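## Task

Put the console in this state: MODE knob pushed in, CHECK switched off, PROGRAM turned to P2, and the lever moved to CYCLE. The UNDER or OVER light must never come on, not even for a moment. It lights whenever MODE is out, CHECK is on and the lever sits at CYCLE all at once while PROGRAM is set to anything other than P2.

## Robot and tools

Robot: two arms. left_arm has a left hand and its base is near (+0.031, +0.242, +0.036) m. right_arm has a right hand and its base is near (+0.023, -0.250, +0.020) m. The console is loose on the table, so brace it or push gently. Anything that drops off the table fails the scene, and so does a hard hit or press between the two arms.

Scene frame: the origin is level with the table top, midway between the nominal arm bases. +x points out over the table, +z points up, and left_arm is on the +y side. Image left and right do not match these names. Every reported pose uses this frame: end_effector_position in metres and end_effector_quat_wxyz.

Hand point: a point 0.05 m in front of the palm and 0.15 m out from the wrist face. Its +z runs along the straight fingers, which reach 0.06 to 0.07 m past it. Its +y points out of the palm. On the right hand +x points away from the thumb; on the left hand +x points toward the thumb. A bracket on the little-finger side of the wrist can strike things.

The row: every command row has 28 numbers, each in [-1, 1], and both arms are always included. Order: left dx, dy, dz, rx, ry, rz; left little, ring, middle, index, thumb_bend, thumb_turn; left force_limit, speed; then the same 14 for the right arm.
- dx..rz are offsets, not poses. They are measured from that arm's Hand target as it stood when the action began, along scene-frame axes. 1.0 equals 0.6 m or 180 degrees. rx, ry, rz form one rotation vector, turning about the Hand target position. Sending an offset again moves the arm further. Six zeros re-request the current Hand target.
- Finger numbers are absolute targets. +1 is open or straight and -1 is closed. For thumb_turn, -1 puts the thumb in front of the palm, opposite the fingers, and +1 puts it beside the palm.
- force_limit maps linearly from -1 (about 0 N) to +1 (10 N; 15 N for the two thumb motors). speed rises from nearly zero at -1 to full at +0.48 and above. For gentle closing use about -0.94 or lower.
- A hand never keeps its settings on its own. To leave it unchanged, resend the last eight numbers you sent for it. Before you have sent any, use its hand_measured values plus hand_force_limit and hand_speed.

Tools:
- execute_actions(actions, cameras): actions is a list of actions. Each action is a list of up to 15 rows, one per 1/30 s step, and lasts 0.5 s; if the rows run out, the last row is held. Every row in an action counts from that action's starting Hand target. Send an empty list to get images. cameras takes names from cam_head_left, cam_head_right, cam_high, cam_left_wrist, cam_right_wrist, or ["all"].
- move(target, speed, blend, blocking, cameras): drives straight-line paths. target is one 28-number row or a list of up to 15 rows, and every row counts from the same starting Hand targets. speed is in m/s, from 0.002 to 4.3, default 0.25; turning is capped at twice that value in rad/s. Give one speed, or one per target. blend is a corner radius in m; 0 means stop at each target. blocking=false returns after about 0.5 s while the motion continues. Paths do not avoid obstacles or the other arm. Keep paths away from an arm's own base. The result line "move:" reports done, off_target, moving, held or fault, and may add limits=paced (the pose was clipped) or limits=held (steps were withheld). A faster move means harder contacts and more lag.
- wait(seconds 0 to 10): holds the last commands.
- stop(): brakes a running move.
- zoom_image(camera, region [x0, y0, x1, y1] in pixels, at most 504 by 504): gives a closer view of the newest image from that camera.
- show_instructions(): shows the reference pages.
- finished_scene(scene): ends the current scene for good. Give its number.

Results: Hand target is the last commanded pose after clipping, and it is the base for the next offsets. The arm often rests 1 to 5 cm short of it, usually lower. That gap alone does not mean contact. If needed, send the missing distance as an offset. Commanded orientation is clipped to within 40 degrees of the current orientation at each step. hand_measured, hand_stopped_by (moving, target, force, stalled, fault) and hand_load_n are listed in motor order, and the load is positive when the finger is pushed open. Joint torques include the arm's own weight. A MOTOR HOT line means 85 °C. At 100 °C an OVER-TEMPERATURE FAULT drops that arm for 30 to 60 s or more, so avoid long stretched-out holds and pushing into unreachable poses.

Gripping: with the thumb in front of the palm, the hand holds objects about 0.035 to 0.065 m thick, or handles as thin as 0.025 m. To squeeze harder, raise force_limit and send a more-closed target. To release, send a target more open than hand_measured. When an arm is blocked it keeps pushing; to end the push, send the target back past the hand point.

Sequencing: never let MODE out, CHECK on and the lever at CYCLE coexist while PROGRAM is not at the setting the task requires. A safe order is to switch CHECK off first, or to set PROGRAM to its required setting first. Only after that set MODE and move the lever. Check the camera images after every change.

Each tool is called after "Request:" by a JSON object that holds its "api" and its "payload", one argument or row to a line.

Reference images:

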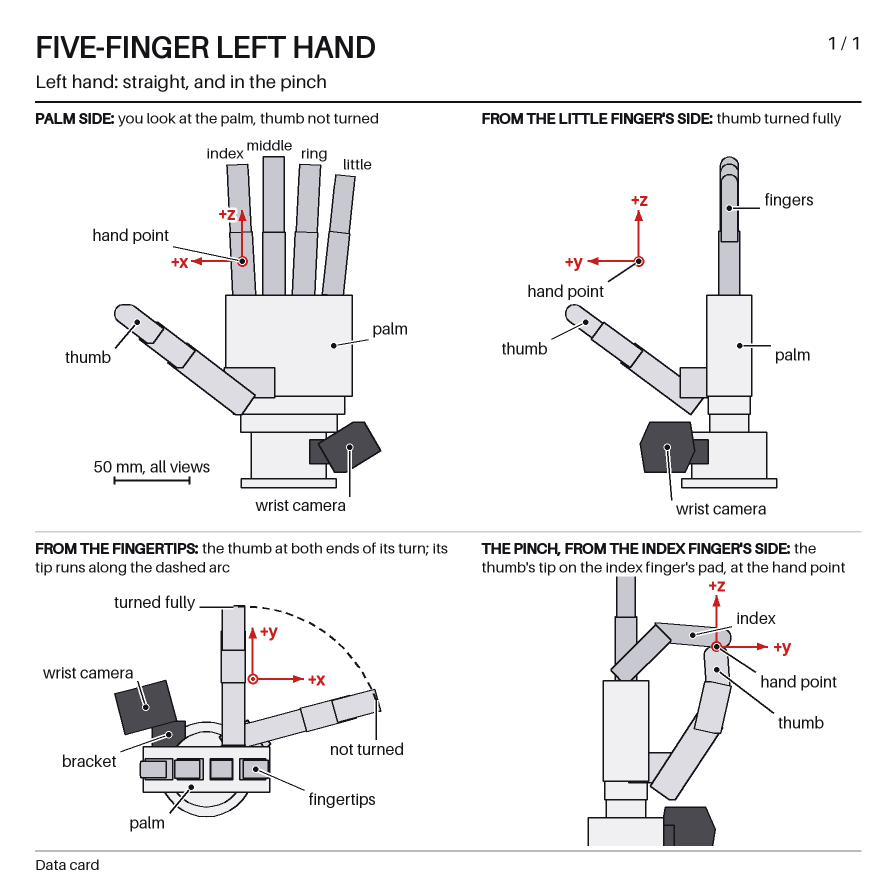

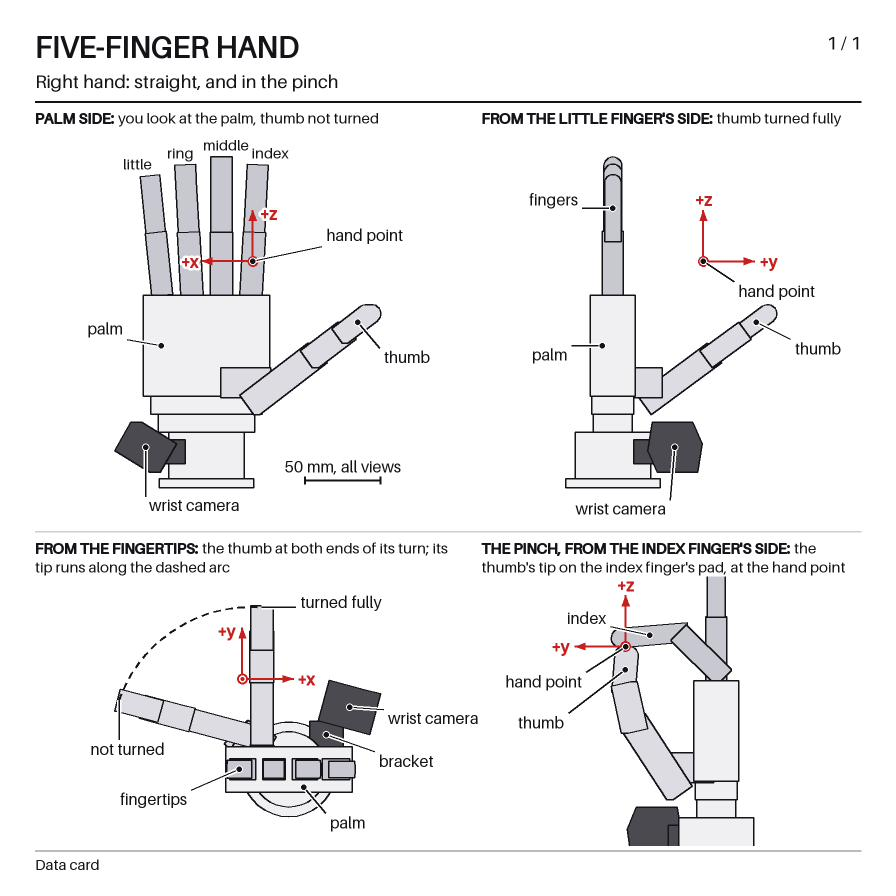

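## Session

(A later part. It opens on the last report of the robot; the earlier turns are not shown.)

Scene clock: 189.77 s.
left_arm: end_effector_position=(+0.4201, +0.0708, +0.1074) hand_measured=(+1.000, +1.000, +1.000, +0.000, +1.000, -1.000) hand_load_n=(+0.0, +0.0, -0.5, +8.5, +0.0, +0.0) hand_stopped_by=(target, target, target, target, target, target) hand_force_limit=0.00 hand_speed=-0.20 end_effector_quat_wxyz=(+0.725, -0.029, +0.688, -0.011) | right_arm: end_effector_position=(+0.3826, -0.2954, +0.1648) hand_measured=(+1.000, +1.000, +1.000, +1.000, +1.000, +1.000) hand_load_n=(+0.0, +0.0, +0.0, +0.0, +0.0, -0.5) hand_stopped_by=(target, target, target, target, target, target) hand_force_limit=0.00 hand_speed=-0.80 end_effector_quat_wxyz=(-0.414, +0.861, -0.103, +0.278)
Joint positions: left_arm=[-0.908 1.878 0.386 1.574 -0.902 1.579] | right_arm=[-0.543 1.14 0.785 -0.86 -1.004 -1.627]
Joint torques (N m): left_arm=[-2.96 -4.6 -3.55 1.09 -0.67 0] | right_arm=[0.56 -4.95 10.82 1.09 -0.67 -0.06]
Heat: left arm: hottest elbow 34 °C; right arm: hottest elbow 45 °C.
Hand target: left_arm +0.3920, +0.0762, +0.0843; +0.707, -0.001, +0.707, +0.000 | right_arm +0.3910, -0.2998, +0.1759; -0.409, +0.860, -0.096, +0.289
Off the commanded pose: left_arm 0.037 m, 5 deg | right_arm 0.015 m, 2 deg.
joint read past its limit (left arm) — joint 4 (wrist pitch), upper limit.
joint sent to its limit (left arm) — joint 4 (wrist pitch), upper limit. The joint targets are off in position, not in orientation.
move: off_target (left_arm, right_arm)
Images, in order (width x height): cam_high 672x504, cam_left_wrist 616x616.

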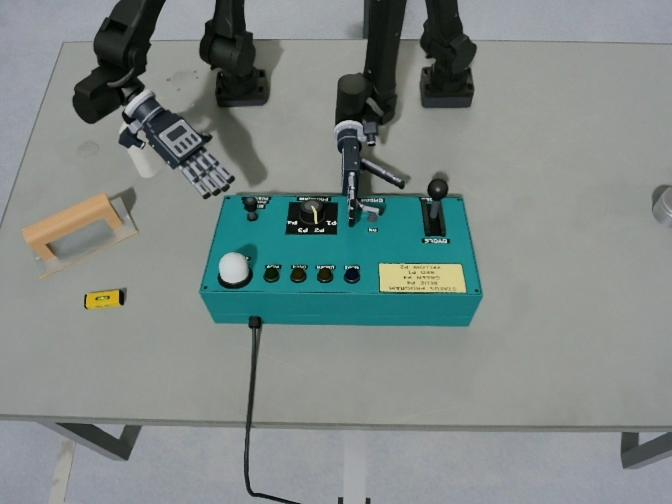

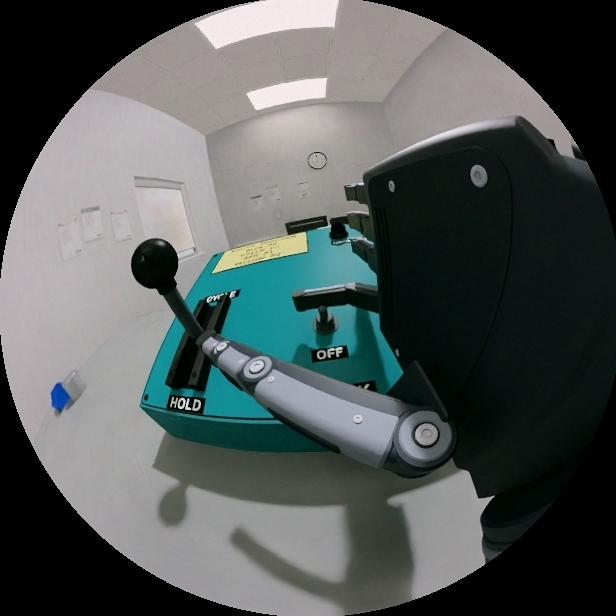

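Request:
{"api": "move", "payload": {
  "target": [0.0, 0.0, 0.008, 0, 0.07, 0, 1,1,1,0,1,-1,0,-0.2, 0,0,0,0,0,0,1,1,1,1,1,1,0,-0.8],
  "speed": 0.1,
  "cameras": ["cam_left_wrist"]
}}

Request:
{"api": "zoom_image", "payload": {
  "camera": "cam_left_wrist",
  "region": [220, 220, 420, 420]
}}

Scene clock: 198.07 s.
left_arm: end_effector_position=(+0.3891, +0.0832, +0.0905) hand_measured=(+1.000, +1.000, +1.000, +0.000, +1.000, -1.000) hand_load_n=(-0.5, +0.0, -1.0, +0.0, +0.0, +0.0) hand_stopped_by=(target, target, target, target, target, target) hand_force_limit=0.00 hand_speed=-0.20 end_effector_quat_wxyz=(+0.629, -0.001, +0.777, +0.006) | right_arm: end_effector_position=(+0.3826, -0.2954, +0.1648) hand_measured=(+1.000, +1.000, +1.000, +1.000, +1.000, +1.000) hand_load_n=(+0.0, +0.0, +0.0, +0.0, +0.0, +0.0) hand_stopped_by=(target, target, target, target, target, target) hand_force_limit=0.00 hand_speed=-0.80 end_effector_quat_wxyz=(-0.414, +0.861, -0.103, +0.278)
Joint positions: left_arm=[-0.931 1.559 0.326 0.898 -0.882 1.315] | right_arm=[-0.543 1.14 0.785 -0.86 -1.004 -1.627]
Joint torques (N m): left_arm=[0.79 -4.84 5.57 0.58 0.23 -0.04] | right_arm=[0.5 -5.01 10.8 1.1 -0.65 -0.05]
Heat: left arm: hottest elbow 34 °C; right arm: hottest elbow 45 °C.
Hand target: left_arm +0.3919, +0.0762, +0.0891; +0.625, +0.000, +0.780, +0.000 | right_arm +0.3910, -0.2998, +0.1759; -0.409, +0.860, -0.096, +0.289
Off the commanded pose: left_arm 0.008 m, 1 deg | right_arm 0.015 m, 2 deg.
move: off_target (right_arm)
Images, in order (width x height): cam_left_wrist 616x616.

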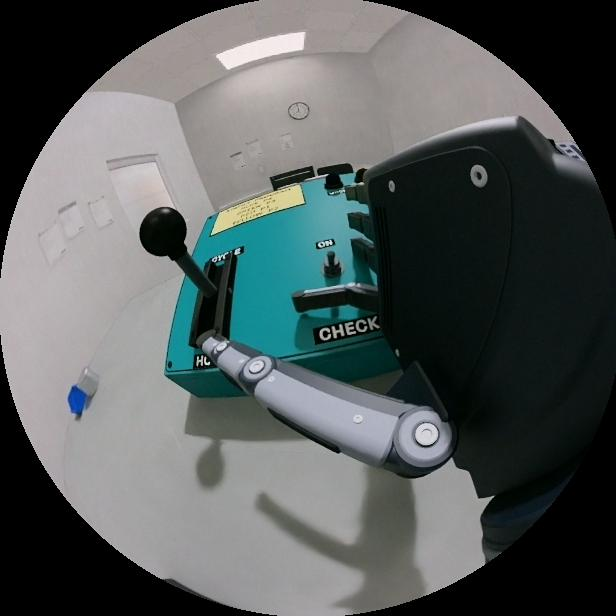

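Scaled by 2.520 from the camera's 616x616 image, which has a finer 880x880 frame.

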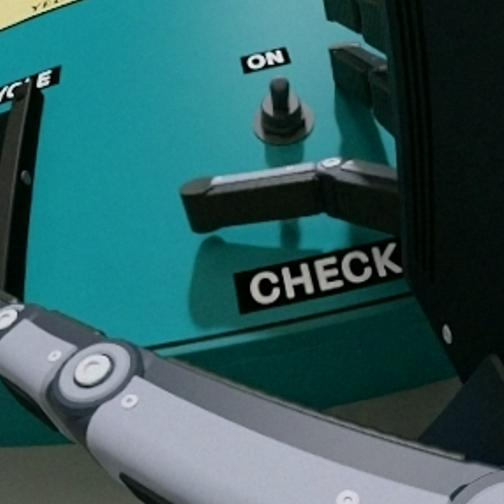

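Request:
{"api": "move", "payload": {
  "target": [-0.02, 0.0, 0.03, 0, -0.03, 0, 1,1,1,0,1,-1,0,-0.2, 0,0,0,0,0,0,1,1,1,1,1,1,0,-0.8],
  "speed": 0.1,
  "cameras": ["cam_left_wrist", "cam_high", "cam_head_left"]
}}

Request:
{"api": "zoom_image", "payload": {
  "camera": "cam_high",
  "region": [350, 200, 390, 240]
}}

Request:
{"api": "zoom_image", "payload": {
  "camera": "cam_left_wrist",
  "region": [220, 160, 420, 360]
}}

Request:
{"api": "zoom_image", "payload": {
  "camera": "cam_left_wrist",
  "region": [90, 170, 290, 370]
}}

Request:
{"api": "zoom_image", "payload": {
  "camera": "cam_head_left",
  "region": [290, 210, 380, 290]
}}

Scene clock: 207.83 s.
left_arm: end_effector_position=(+0.3836, +0.0808, +0.1084) hand_measured=(+1.000, +1.000, +1.000, +0.000, +1.000, -1.000) hand_load_n=(+0.0, +0.0, +0.0, +0.0, +0.0, +0.0) hand_stopped_by=(target, target, target, target, target, target) hand_force_limit=0.00 hand_speed=-0.20 end_effector_quat_wxyz=(+0.661, -0.011, +0.751, +0.001) | right_arm: end_effector_position=(+0.3826, -0.2954, +0.1648) hand_measured=(+1.000, +1.000, +1.000, +1.000, +1.000, +1.000) hand_load_n=(+0.0, +0.0, +0.0, +0.0, +0.0, -0.5) hand_stopped_by=(target, target, target, target, target, target) hand_force_limit=0.00 hand_speed=-0.80 end_effector_quat_wxyz=(-0.414, +0.861, -0.103, +0.278)
Joint positions: left_arm=[-0.966 1.572 0.308 1.046 -0.94 1.381] | right_arm=[-0.543 1.14 0.785 -0.86 -1.004 -1.627]
Joint torques (N m): left_arm=[-0.38 -3.96 3.49 1.92 -0.12 0.23] | right_arm=[0.44 -5.01 10.84 0.98 -0.66 -0.06]
Heat: left arm: hottest elbow 34 °C; right arm: hottest elbow 45 °C.
Hand target: left_arm +0.3800, +0.0761, +0.1072; +0.662, +0.000, +0.750, +0.000 | right_arm +0.3910, -0.2998, +0.1759; -0.409, +0.860, -0.096, +0.289
Off the commanded pose: left_arm 0.006 m, 1 deg | right_arm 0.015 m, 2 deg.
move: off_target (right_arm)
Images, in order (width x height): cam_head_left 672x504, cam_high 672x504, cam_left_wrist 616x616.

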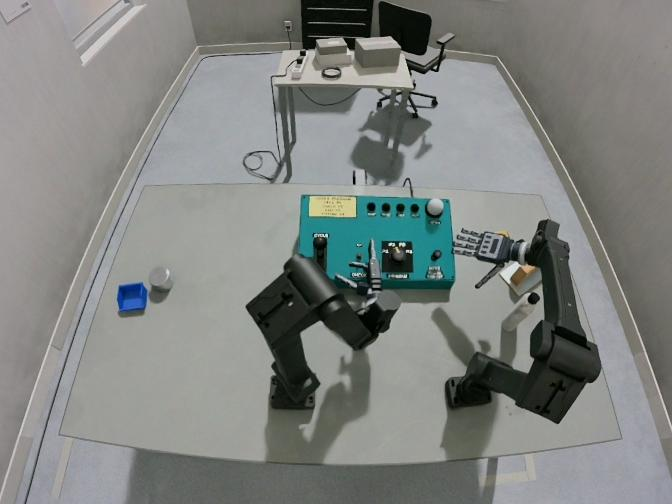

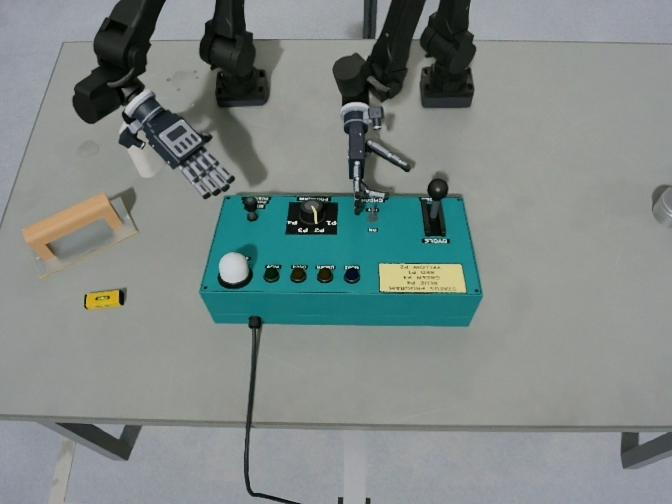

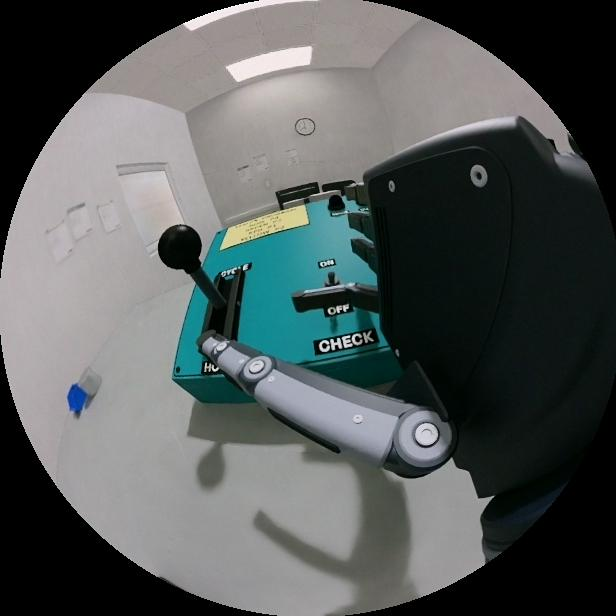

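Scaled by 12.600.

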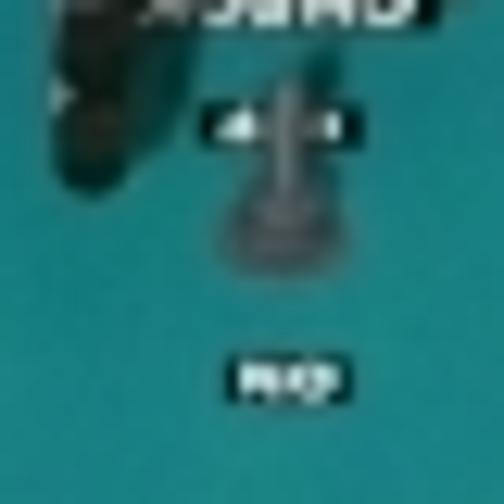

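Scaled by 2.520 from the camera's 616x616 image, which has a finer 880x880 frame.

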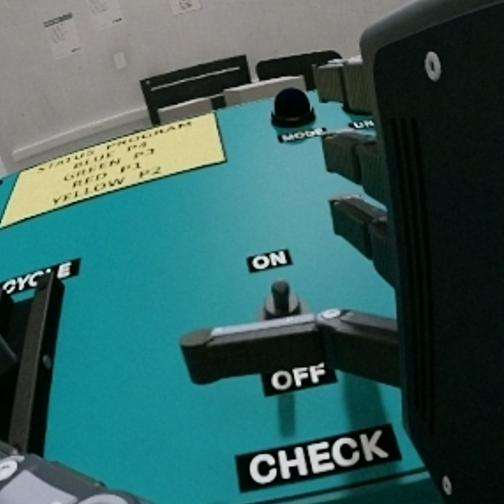

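Scaled by 2.520 from the camera's 616x616 image, which has a finer 880x880 frame.

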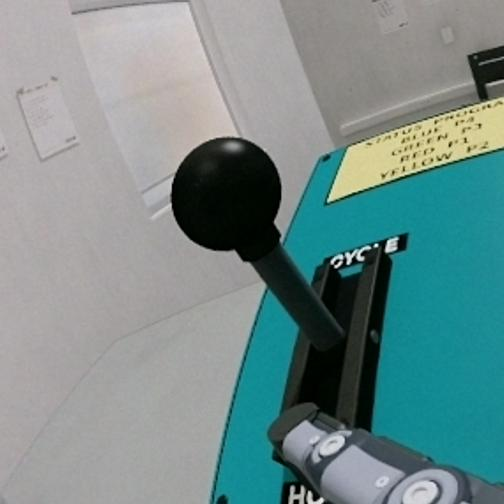

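Scaled by 5.600.

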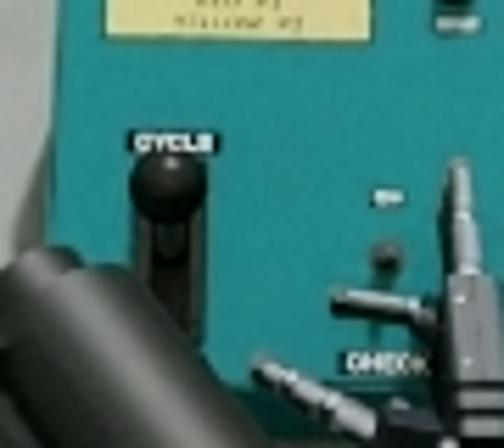

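Request:
{"api": "move", "payload": {
  "target": [
    [-0.0833, 0.02, 0.16, 0, 0, 0, 1,1,1,0,1,-1,0,-0.2, 0,0,0,0,0,0,1,1,1,1,1,1,0,-0.8],
    [-0.0833, 0.1167, 0.3217, -0.3555, 0.3555, 0.4028, -1,-1,-1,-1,1,1,-0.4,-0.5, 0,0,0,0,0,0,1,1,1,1,1,1,0,-0.8]
  ],
  "speed": 0.35,
  "blend": [0.03, 0],
  "cameras": ["cam_left_wrist", "cam_high", "cam_head_left"]
}}

Request:
{"api": "zoom_image", "payload": {
  "camera": "cam_high",
  "region": [350, 160, 490, 260]
}}

Request:
{"api": "zoom_image", "payload": {
  "camera": "cam_head_left",
  "region": [290, 180, 400, 300]
}}

Scene clock: 304.17 s.
left_arm: end_effector_position=(+0.3154, +0.1452, +0.2856) hand_measured=(-1.000, -1.000, -1.000, -1.000, +1.000, +1.000) hand_load_n=(+0.0, +0.0, +0.0, +0.0, +0.0, +0.0) hand_stopped_by=(target, target, target, target, target, target) hand_force_limit=-0.40 hand_speed=-0.50 end_effector_quat_wxyz=(+0.009, +0.698, -0.716, -0.014) | right_arm: end_effector_position=(+0.3826, -0.2954, +0.1648) hand_measured=(+1.000, +1.000, +1.000, +1.000, +1.000, +1.000) hand_load_n=(+0.0, +0.0, +0.0, +0.0, +0.0, +0.0) hand_stopped_by=(target, target, target, target, target, target) hand_force_limit=0.00 hand_speed=-0.80 end_effector_quat_wxyz=(-0.414, +0.861, -0.103, +0.278)
Joint positions: left_arm=[-0.223 1.281 1.29 -1.613 -0.001 -0.167] | right_arm=[-0.543 1.14 0.785 -0.86 -1.004 -1.627]
Joint torques (N m): left_arm=[0.91 -4.84 13.03 -0.14 0.15 -0.05] | right_arm=[0.67 -5.07 10.78 0.99 -0.64 -0.06]
Heat: left arm: hottest elbow 35 °C; right arm: hottest elbow 45 °C.
Hand target: left_arm +0.3300, +0.1462, +0.3001; +0.000, +0.707, -0.707, +0.000 | right_arm +0.3910, -0.2998, +0.1759; -0.409, +0.860, -0.096, +0.289
Off the commanded pose: left_arm 0.021 m, 2 deg | right_arm 0.015 m, 2 deg.
move: off_target (left_arm, right_arm); target 2's new numbers were sent with left_arm's hand 0.021 m and 2 deg from that target
Images, in order (width x height): cam_head_left 672x504, cam_high 672x504, cam_left_wrist 616x616.

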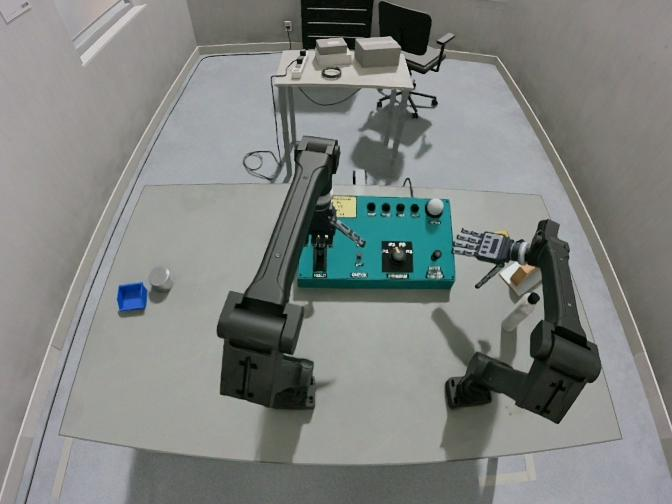

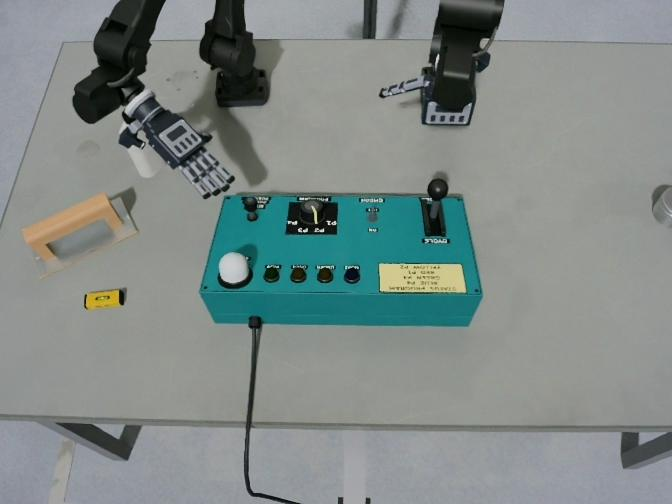

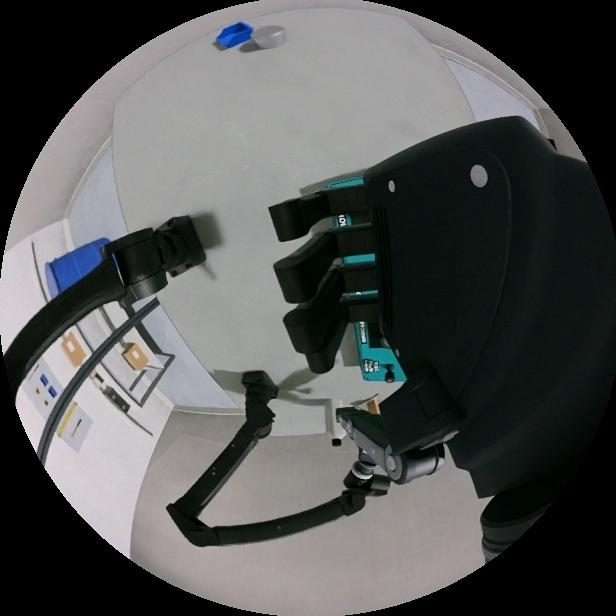

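Scaled by 3.600.

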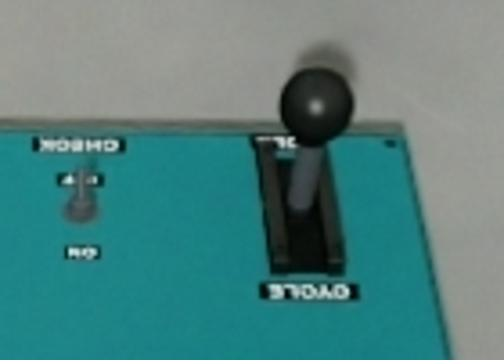

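Scaled by 4.200.

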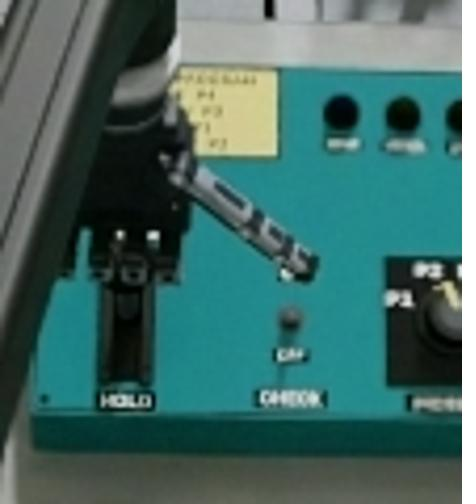

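Request:
{"api": "move", "payload": {
  "target": [
    [-0.08,0,0,0,0,0,-1,-1,-1,-1,1,1,-0.4,-0.5,0,0,0,0,0,0,1,1,1,1,1,1,0,-0.8],
    [-0.08,0,-0.28,0,0,0,-1,-1,-1,-1,1,1,-0.4,-0.5,0,0,0,0,0,0,1,1,1,1,1,1,0,-0.8]
  ],
  "speed": 0.2,
  "blend": 0.03,
  "cameras": ["cam_high","cam_head_left"]
}}

Scene clock: 331.20 s.
left_arm: end_effector_position=(+0.2803, +0.1505, +0.1345) hand_measured=(-1.000, -1.000, -1.000, -1.000, +1.000, +1.000) hand_load_n=(+0.0, +0.0, +0.0, +0.0, +0.0, +0.0) hand_stopped_by=(target, target, target, target, target, target) hand_force_limit=-0.40 hand_speed=-0.50 end_effector_quat_wxyz=(+0.000, +0.707, -0.707, -0.001) | right_arm: end_effector_position=(+0.3826, -0.2954, +0.1648) hand_measured=(+1.000, +1.000, +1.000, +1.000, +1.000, +1.000) hand_load_n=(+0.0, +0.0, +0.0, +0.0, +0.0, +0.0) hand_stopped_by=(target, target, target, target, target, target) hand_force_limit=0.00 hand_speed=-0.80 end_effector_quat_wxyz=(-0.414, +0.861, -0.103, +0.278)
Joint positions: left_arm=[-0.223 1.236 0.851 -1.187 -0.001 -0.192] | right_arm=[-0.543 1.14 0.785 -0.86 -1.004 -1.627]
Joint velocities: left_arm=[within noise] | right_arm=[-0.005 -0.015 0.002 -0.046 -0.007 0.007]
Joint torques (N m): left_arm=[-0.21 -3.78 7.98 0.29 0.08 -0.07] | right_arm=[0.67 -4.95 10.8 1.01 -0.65 -0.07]
Heat: left arm: hottest elbow 43 °C; right arm: hottest elbow 45 °C.
Hand target: left_arm +0.2820, +0.1461, +0.1322; +0.000, +0.707, -0.707, +0.000 | right_arm +0.3910, -0.2998, +0.1759; -0.409, +0.860, -0.096, +0.289
Off the commanded pose: left_arm 0.005 m, 0 deg | right_arm 0.015 m, 2 deg.
move: off_target (right_arm); blend cut to 0.0236 m at target 1
Images, in order (width x height): cam_head_left 672x504, cam_high 672x504.

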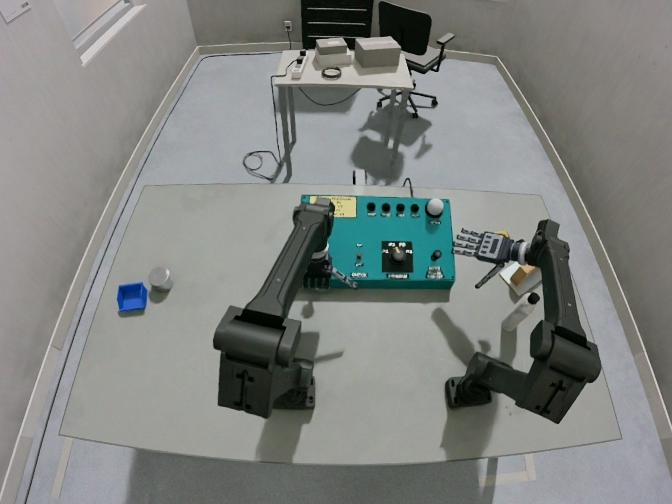

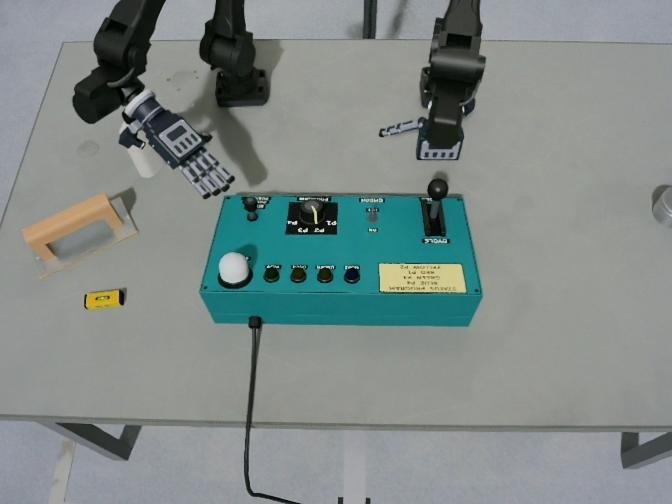

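Request:
{"api": "move", "payload": {
  "target": [
    [0.025,0,-0.025,0,0,0,-1,-1,-1,-1,1,1,-0.4,-0.5,0,0,0,0,0,0,1,1,1,1,1,1,0,-0.8],
    [0.07,0,-0.025,0,0,0,-1,-1,-1,-1,1,1,-0.4,-0.5,0,0,0,0,0,0,1,1,1,1,1,1,0,-0.8]
  ],
  "speed": 0.08,
  "blend": 0.01,
  "cameras": ["cam_high","cam_head_left"]
}}

Request:
{"api": "zoom_image", "payload": {
  "camera": "cam_high",
  "region": [350, 130, 490, 260]
}}

Scene clock: 343.40 s.
left_arm: end_effector_position=(+0.3018, +0.1464, +0.1082) hand_measured=(-1.000, -1.000, -1.000, -1.000, +1.000, +1.000) hand_load_n=(+0.0, +0.0, +0.0, +0.0, +0.0, +0.0) hand_stopped_by=(target, target, target, target, target, target) hand_force_limit=-0.40 hand_speed=-0.50 end_effector_quat_wxyz=(+0.011, +0.707, -0.707, -0.017) | right_arm: end_effector_position=(+0.3826, -0.2954, +0.1648) hand_measured=(+1.000, +1.000, +1.000, +1.000, +1.000, +1.000) hand_load_n=(+0.0, +0.0, +0.0, +0.0, +0.0, +0.0) hand_stopped_by=(target, target, target, target, target, target) hand_force_limit=0.00 hand_speed=-0.80 end_effector_quat_wxyz=(-0.414, +0.861, -0.103, +0.278)
Joint positions: left_arm=[-0.223 1.361 0.88 -1.131 -0.001 -0.192] | right_arm=[-0.543 1.14 0.785 -0.86 -1.004 -1.627]
Joint torques (N m): left_arm=[0.79 -5.13 11.54 0.28 0.11 0.18] | right_arm=[0.73 -4.84 10.81 1.11 -0.64 -0.04]
Heat: left arm: hottest elbow 42 °C; right arm: hottest elbow 45 °C.
Hand target: left_arm +0.3239, +0.1461, +0.1171; +0.000, +0.707, -0.707, +0.000 | right_arm +0.3910, -0.2998, +0.1759; -0.409, +0.860, -0.096, +0.289
Off the commanded pose: left_arm 0.024 m, 2 deg | right_arm 0.015 m, 2 deg.
move: off_target (left_arm, right_arm)
Images, in order (width x height): cam_head_left 672x504, cam_high 672x504.

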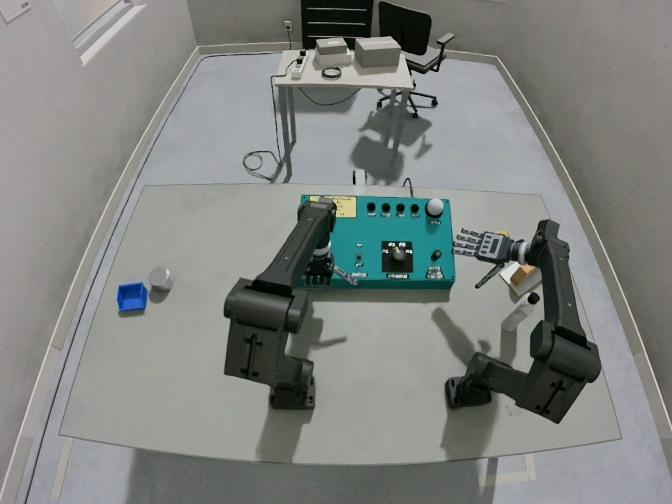

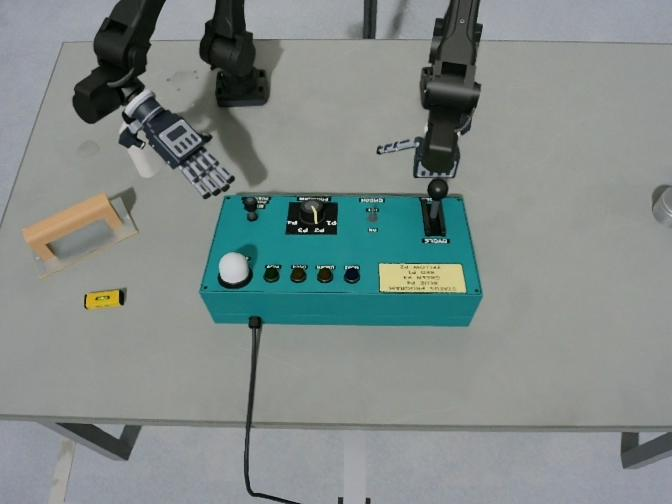

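Scaled by 3.600.

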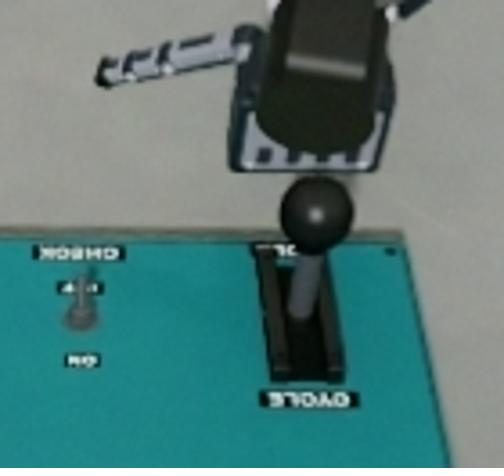

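Request:
{"api": "move", "payload": {
  "target": [0.033,0,0.015,0,0,0,-1,-1,-1,-1,1,1,-0.4,-0.5,0,0,0,0,0,0,1,1,1,1,1,1,0,-0.8],
  "speed": 0.06,
  "cameras": ["cam_high"]
}}

Request:
{"api": "zoom_image", "payload": {
  "camera": "cam_high",
  "region": [350, 130, 490, 260]
}}

Scene clock: 350.47 s.
left_arm: end_effector_position=(+0.3248, +0.1433, +0.1156) hand_measured=(-1.000, -1.000, -1.000, -1.000, +1.000, +1.000) hand_load_n=(+0.0, +0.0, +0.0, +0.0, +0.0, +0.0) hand_stopped_by=(target, target, target, target, target, target) hand_force_limit=-0.40 hand_speed=-0.50 end_effector_quat_wxyz=(+0.007, +0.706, -0.709, -0.011) | right_arm: end_effector_position=(+0.3826, -0.2954, +0.1648) hand_measured=(+1.000, +1.000, +1.000, +1.000, +1.000, +1.000) hand_load_n=(+0.0, +0.0, +0.0, +0.0, +0.0, +0.0) hand_stopped_by=(target, target, target, target, target, target) hand_force_limit=0.00 hand_speed=-0.80 end_effector_quat_wxyz=(-0.414, +0.861, -0.103, +0.278)
Joint positions: left_arm=[-0.22 1.401 0.944 -1.141 -0.001 -0.185] | right_arm=[-0.543 1.14 0.785 -0.86 -1.004 -1.627]
Joint torques (N m): left_arm=[0.91 -5.54 11.56 -0.27 0.15 0.23] | right_arm=[0.67 -4.89 10.82 1.01 -0.65 -0.04]
Heat: left arm: hottest elbow 43 °C; right arm: hottest elbow 45 °C.
Hand target: left_arm +0.3439, +0.1462, +0.1262; +0.000, +0.707, -0.707, +0.000 | right_arm +0.3910, -0.2998, +0.1759; -0.409, +0.860, -0.096, +0.289
Off the commanded pose: left_arm 0.022 m, 2 deg | right_arm 0.015 m, 2 deg.
move: off_target (left_arm, right_arm)
Images, in order (width x height): cam_high 672x504.

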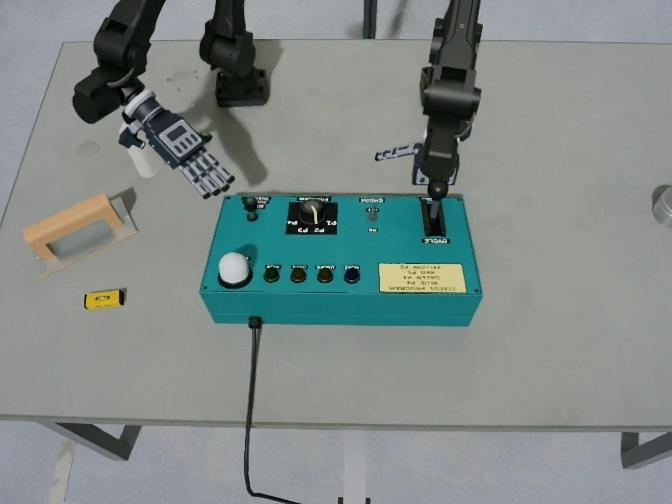

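Scaled by 3.600.

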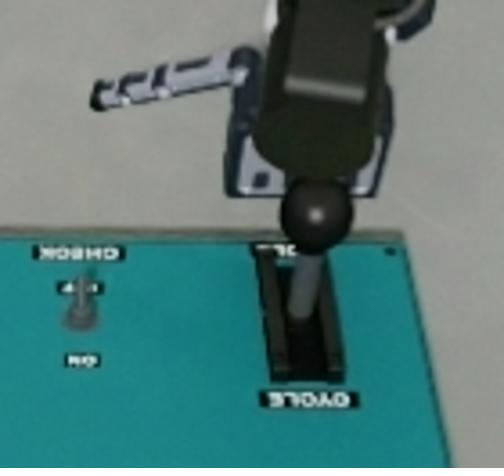

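Request:
{"api": "move", "payload": {
  "target": [0.033,0,0.0,0,0,0,-1,-1,-1,-1,1,1,-0.4,-0.5,0,0,0,0,0,0,1,1,1,1,1,1,0,-0.8],
  "speed": 0.06,
  "cameras": ["cam_high"]
}}

Request:
{"api": "zoom_image", "payload": {
  "camera": "cam_high",
  "region": [350, 130, 490, 260]
}}

Scene clock: 355.93 s.
left_arm: end_effector_position=(+0.3403, +0.1431, +0.1157) hand_measured=(-1.000, -1.000, -1.000, -1.000, +1.000, +1.000) hand_load_n=(+0.0, +0.0, +0.0, +0.0, +0.0, +0.0) hand_stopped_by=(target, target, target, target, target, target) hand_force_limit=-0.40 hand_speed=-0.50 end_effector_quat_wxyz=(+0.010, +0.705, -0.709, -0.015) | right_arm: end_effector_position=(+0.3826, -0.2954, +0.1648) hand_measured=(+1.000, +1.000, +1.000, +1.000, +1.000, +1.000) hand_load_n=(+0.0, +0.0, +0.0, +0.0, +0.0, +0.0) hand_stopped_by=(target, target, target, target, target, target) hand_force_limit=0.00 hand_speed=-0.80 end_effector_quat_wxyz=(-0.414, +0.861, -0.103, +0.278)
Joint positions: left_arm=[-0.213 1.447 0.991 -1.15 -0.001 -0.177] | right_arm=[-0.543 1.14 0.785 -0.86 -1.004 -1.627]
Joint torques (N m): left_arm=[1.73 -5.25 12.33 -0.27 0.09 0.17] | right_arm=[0.79 -4.84 10.78 1.05 -0.65 -0.04]
Heat: left arm: hottest elbow 43 °C; right arm: hottest elbow 45 °C.
Hand target: left_arm +0.3636, +0.1461, +0.1262; +0.000, +0.707, -0.707, +0.000 | right_arm +0.3910, -0.2998, +0.1759; -0.409, +0.860, -0.096, +0.289
Off the commanded pose: left_arm 0.026 m, 2 deg | right_arm 0.015 m, 2 deg.
move: off_target (left_arm, right_arm)
Images, in order (width x height): cam_high 672x504.

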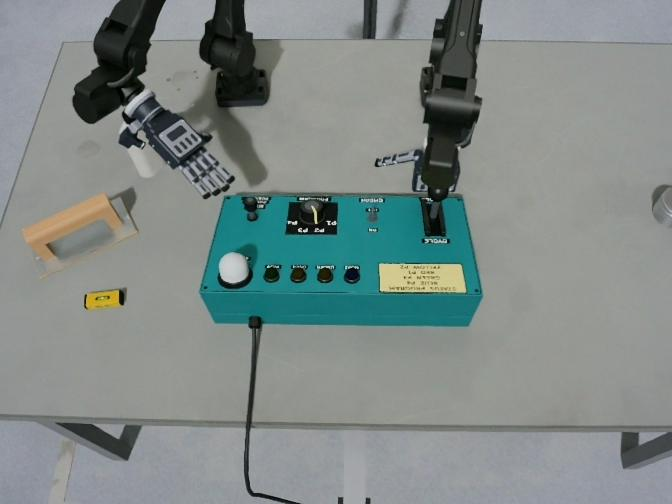

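Scaled by 3.600.

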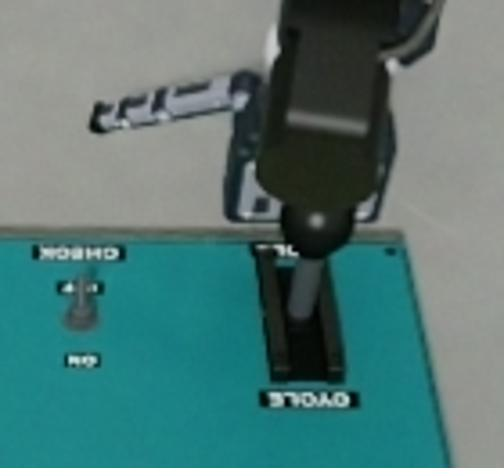

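Request:
{"api": "move", "payload": {
  "target": [0.033,0,0.0,0,0,0,-1,-1,-1,-1,1,1,-0.4,-0.5,0,0,0,0,0,0,1,1,1,1,1,1,0,-0.8],
  "speed": 0.06,
  "cameras": ["cam_high","cam_head_left"]
}}

Request:
{"api": "zoom_image", "payload": {
  "camera": "cam_high",
  "region": [350, 130, 490, 260]
}}

Scene clock: 364.40 s.
left_arm: end_effector_position=(+0.3625, +0.1424, +0.1163) hand_measured=(-1.000, -1.000, -1.000, -1.000, +1.000, +1.000) hand_load_n=(+0.0, +0.0, +0.0, +0.0, +0.0, +0.0) hand_stopped_by=(target, target, target, target, target, target) hand_force_limit=-0.40 hand_speed=-0.50 end_effector_quat_wxyz=(+0.009, +0.706, -0.708, -0.013) | right_arm: end_effector_position=(+0.3826, -0.2954, +0.1648) hand_measured=(+1.000, +1.000, +1.000, +1.000, +1.000, +1.000) hand_load_n=(+0.0, +0.0, +0.0, +0.0, +0.0, -0.5) hand_stopped_by=(target, target, target, target, target, target) hand_force_limit=0.00 hand_speed=-0.80 end_effector_quat_wxyz=(-0.414, +0.861, -0.103, +0.278)
Joint positions: left_arm=[-0.204 1.498 1.049 -1.153 0 -0.169] | right_arm=[-0.543 1.14 0.785 -0.86 -1.004 -1.627]
Joint torques (N m): left_arm=[1.38 -5.6 12.01 -0.09 0.07 0.23] | right_arm=[0.56 -4.95 10.89 1.06 -0.65 -0.05]
Heat: left arm: hottest elbow 43 °C; right arm: hottest elbow 45 °C.
Hand target: left_arm +0.3834, +0.1461, +0.1262; +0.000, +0.707, -0.707, +0.000 | right_arm +0.3910, -0.2998, +0.1759; -0.409, +0.860, -0.096, +0.289
Off the commanded pose: left_arm 0.023 m, 2 deg | right_arm 0.015 m, 2 deg.
move: off_target (left_arm, right_arm)
Images, in order (width x height): cam_head_left 672x504, cam_high 672x504.

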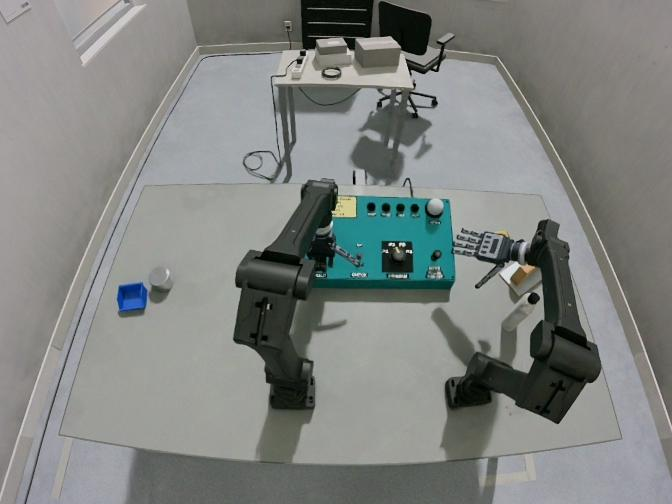

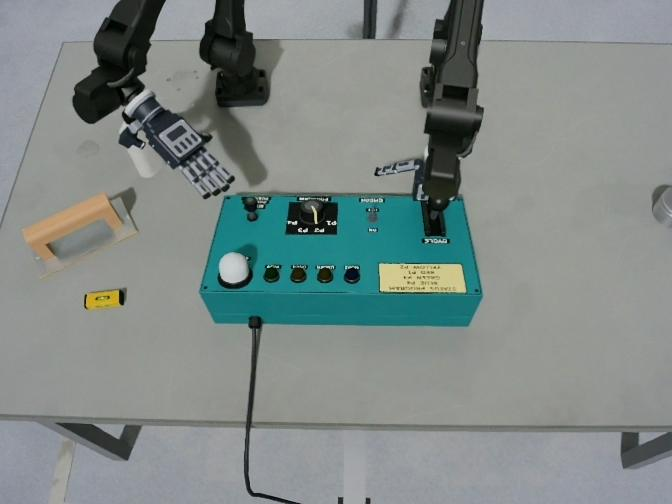

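Scaled by 3.600.

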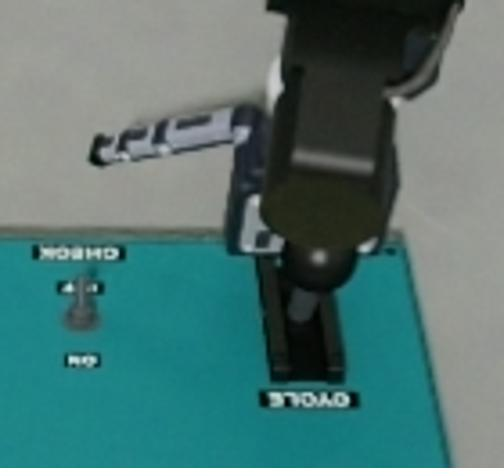

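Request:
{"api": "move", "payload": {
  "target": [0.033,0,0.012,0,0,0,-1,-1,-1,-1,1,1,-0.4,-0.5,0,0,0,0,0,0,1,1,1,1,1,1,0,-0.8],
  "speed": 0.06,
  "cameras": ["cam_high"]
}}

Request:
{"api": "zoom_image", "payload": {
  "camera": "cam_high",
  "region": [350, 130, 490, 260]
}}

Scene clock: 372.33 s.
left_arm: end_effector_position=(+0.3604, +0.1436, +0.1202) hand_measured=(-1.000, -1.000, -1.000, -1.000, +1.000, +1.000) hand_load_n=(+0.0, +0.0, +0.0, +0.5, +0.0, +0.0) hand_stopped_by=(target, target, target, target, target, target) hand_force_limit=-0.40 hand_speed=-0.50 end_effector_quat_wxyz=(+0.024, +0.704, -0.709, -0.035) | right_arm: end_effector_position=(+0.3826, -0.2954, +0.1648) hand_measured=(+1.000, +1.000, +1.000, +1.000, +1.000, +1.000) hand_load_n=(+0.0, -0.5, +0.0, +0.0, +0.0, +0.0) hand_stopped_by=(target, target, target, target, target, target) hand_force_limit=0.00 hand_speed=-0.80 end_effector_quat_wxyz=(-0.414, +0.861, -0.103, +0.278)
Joint positions: left_arm=[-0.203 1.527 1.082 -1.21 0 -0.164] | right_arm=[-0.543 1.14 0.785 -0.86 -1.004 -1.627]
Joint torques (N m): left_arm=[1.73 -6.42 14.74 1.05 0.07 0.16] | right_arm=[0.56 -4.95 10.84 0.99 -0.65 -0.06]
Heat: left arm: hottest elbow 45 °C; right arm: hottest elbow 45 °C.
Hand target: left_arm +0.4031, +0.1462, +0.1334; +0.000, +0.707, -0.707, +0.000 | right_arm +0.3910, -0.2998, +0.1759; -0.409, +0.860, -0.096, +0.289
Off the commanded pose: left_arm 0.045 m, 5 deg | right_arm 0.015 m, 2 deg.
move: off_target (left_arm, right_arm)
Images, in order (width x height): cam_high 672x504.

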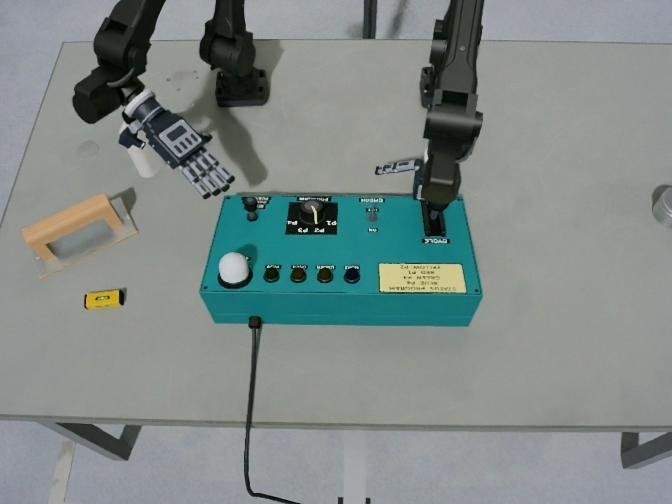

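Scaled by 3.600.

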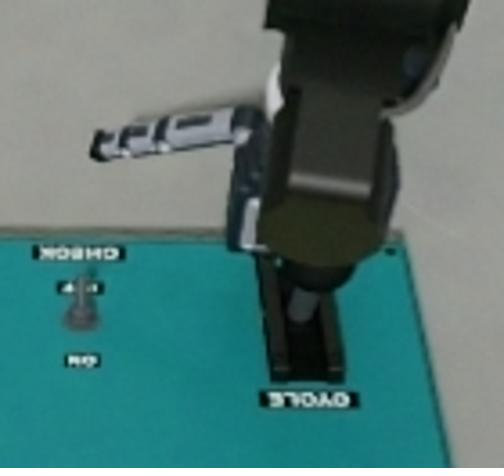

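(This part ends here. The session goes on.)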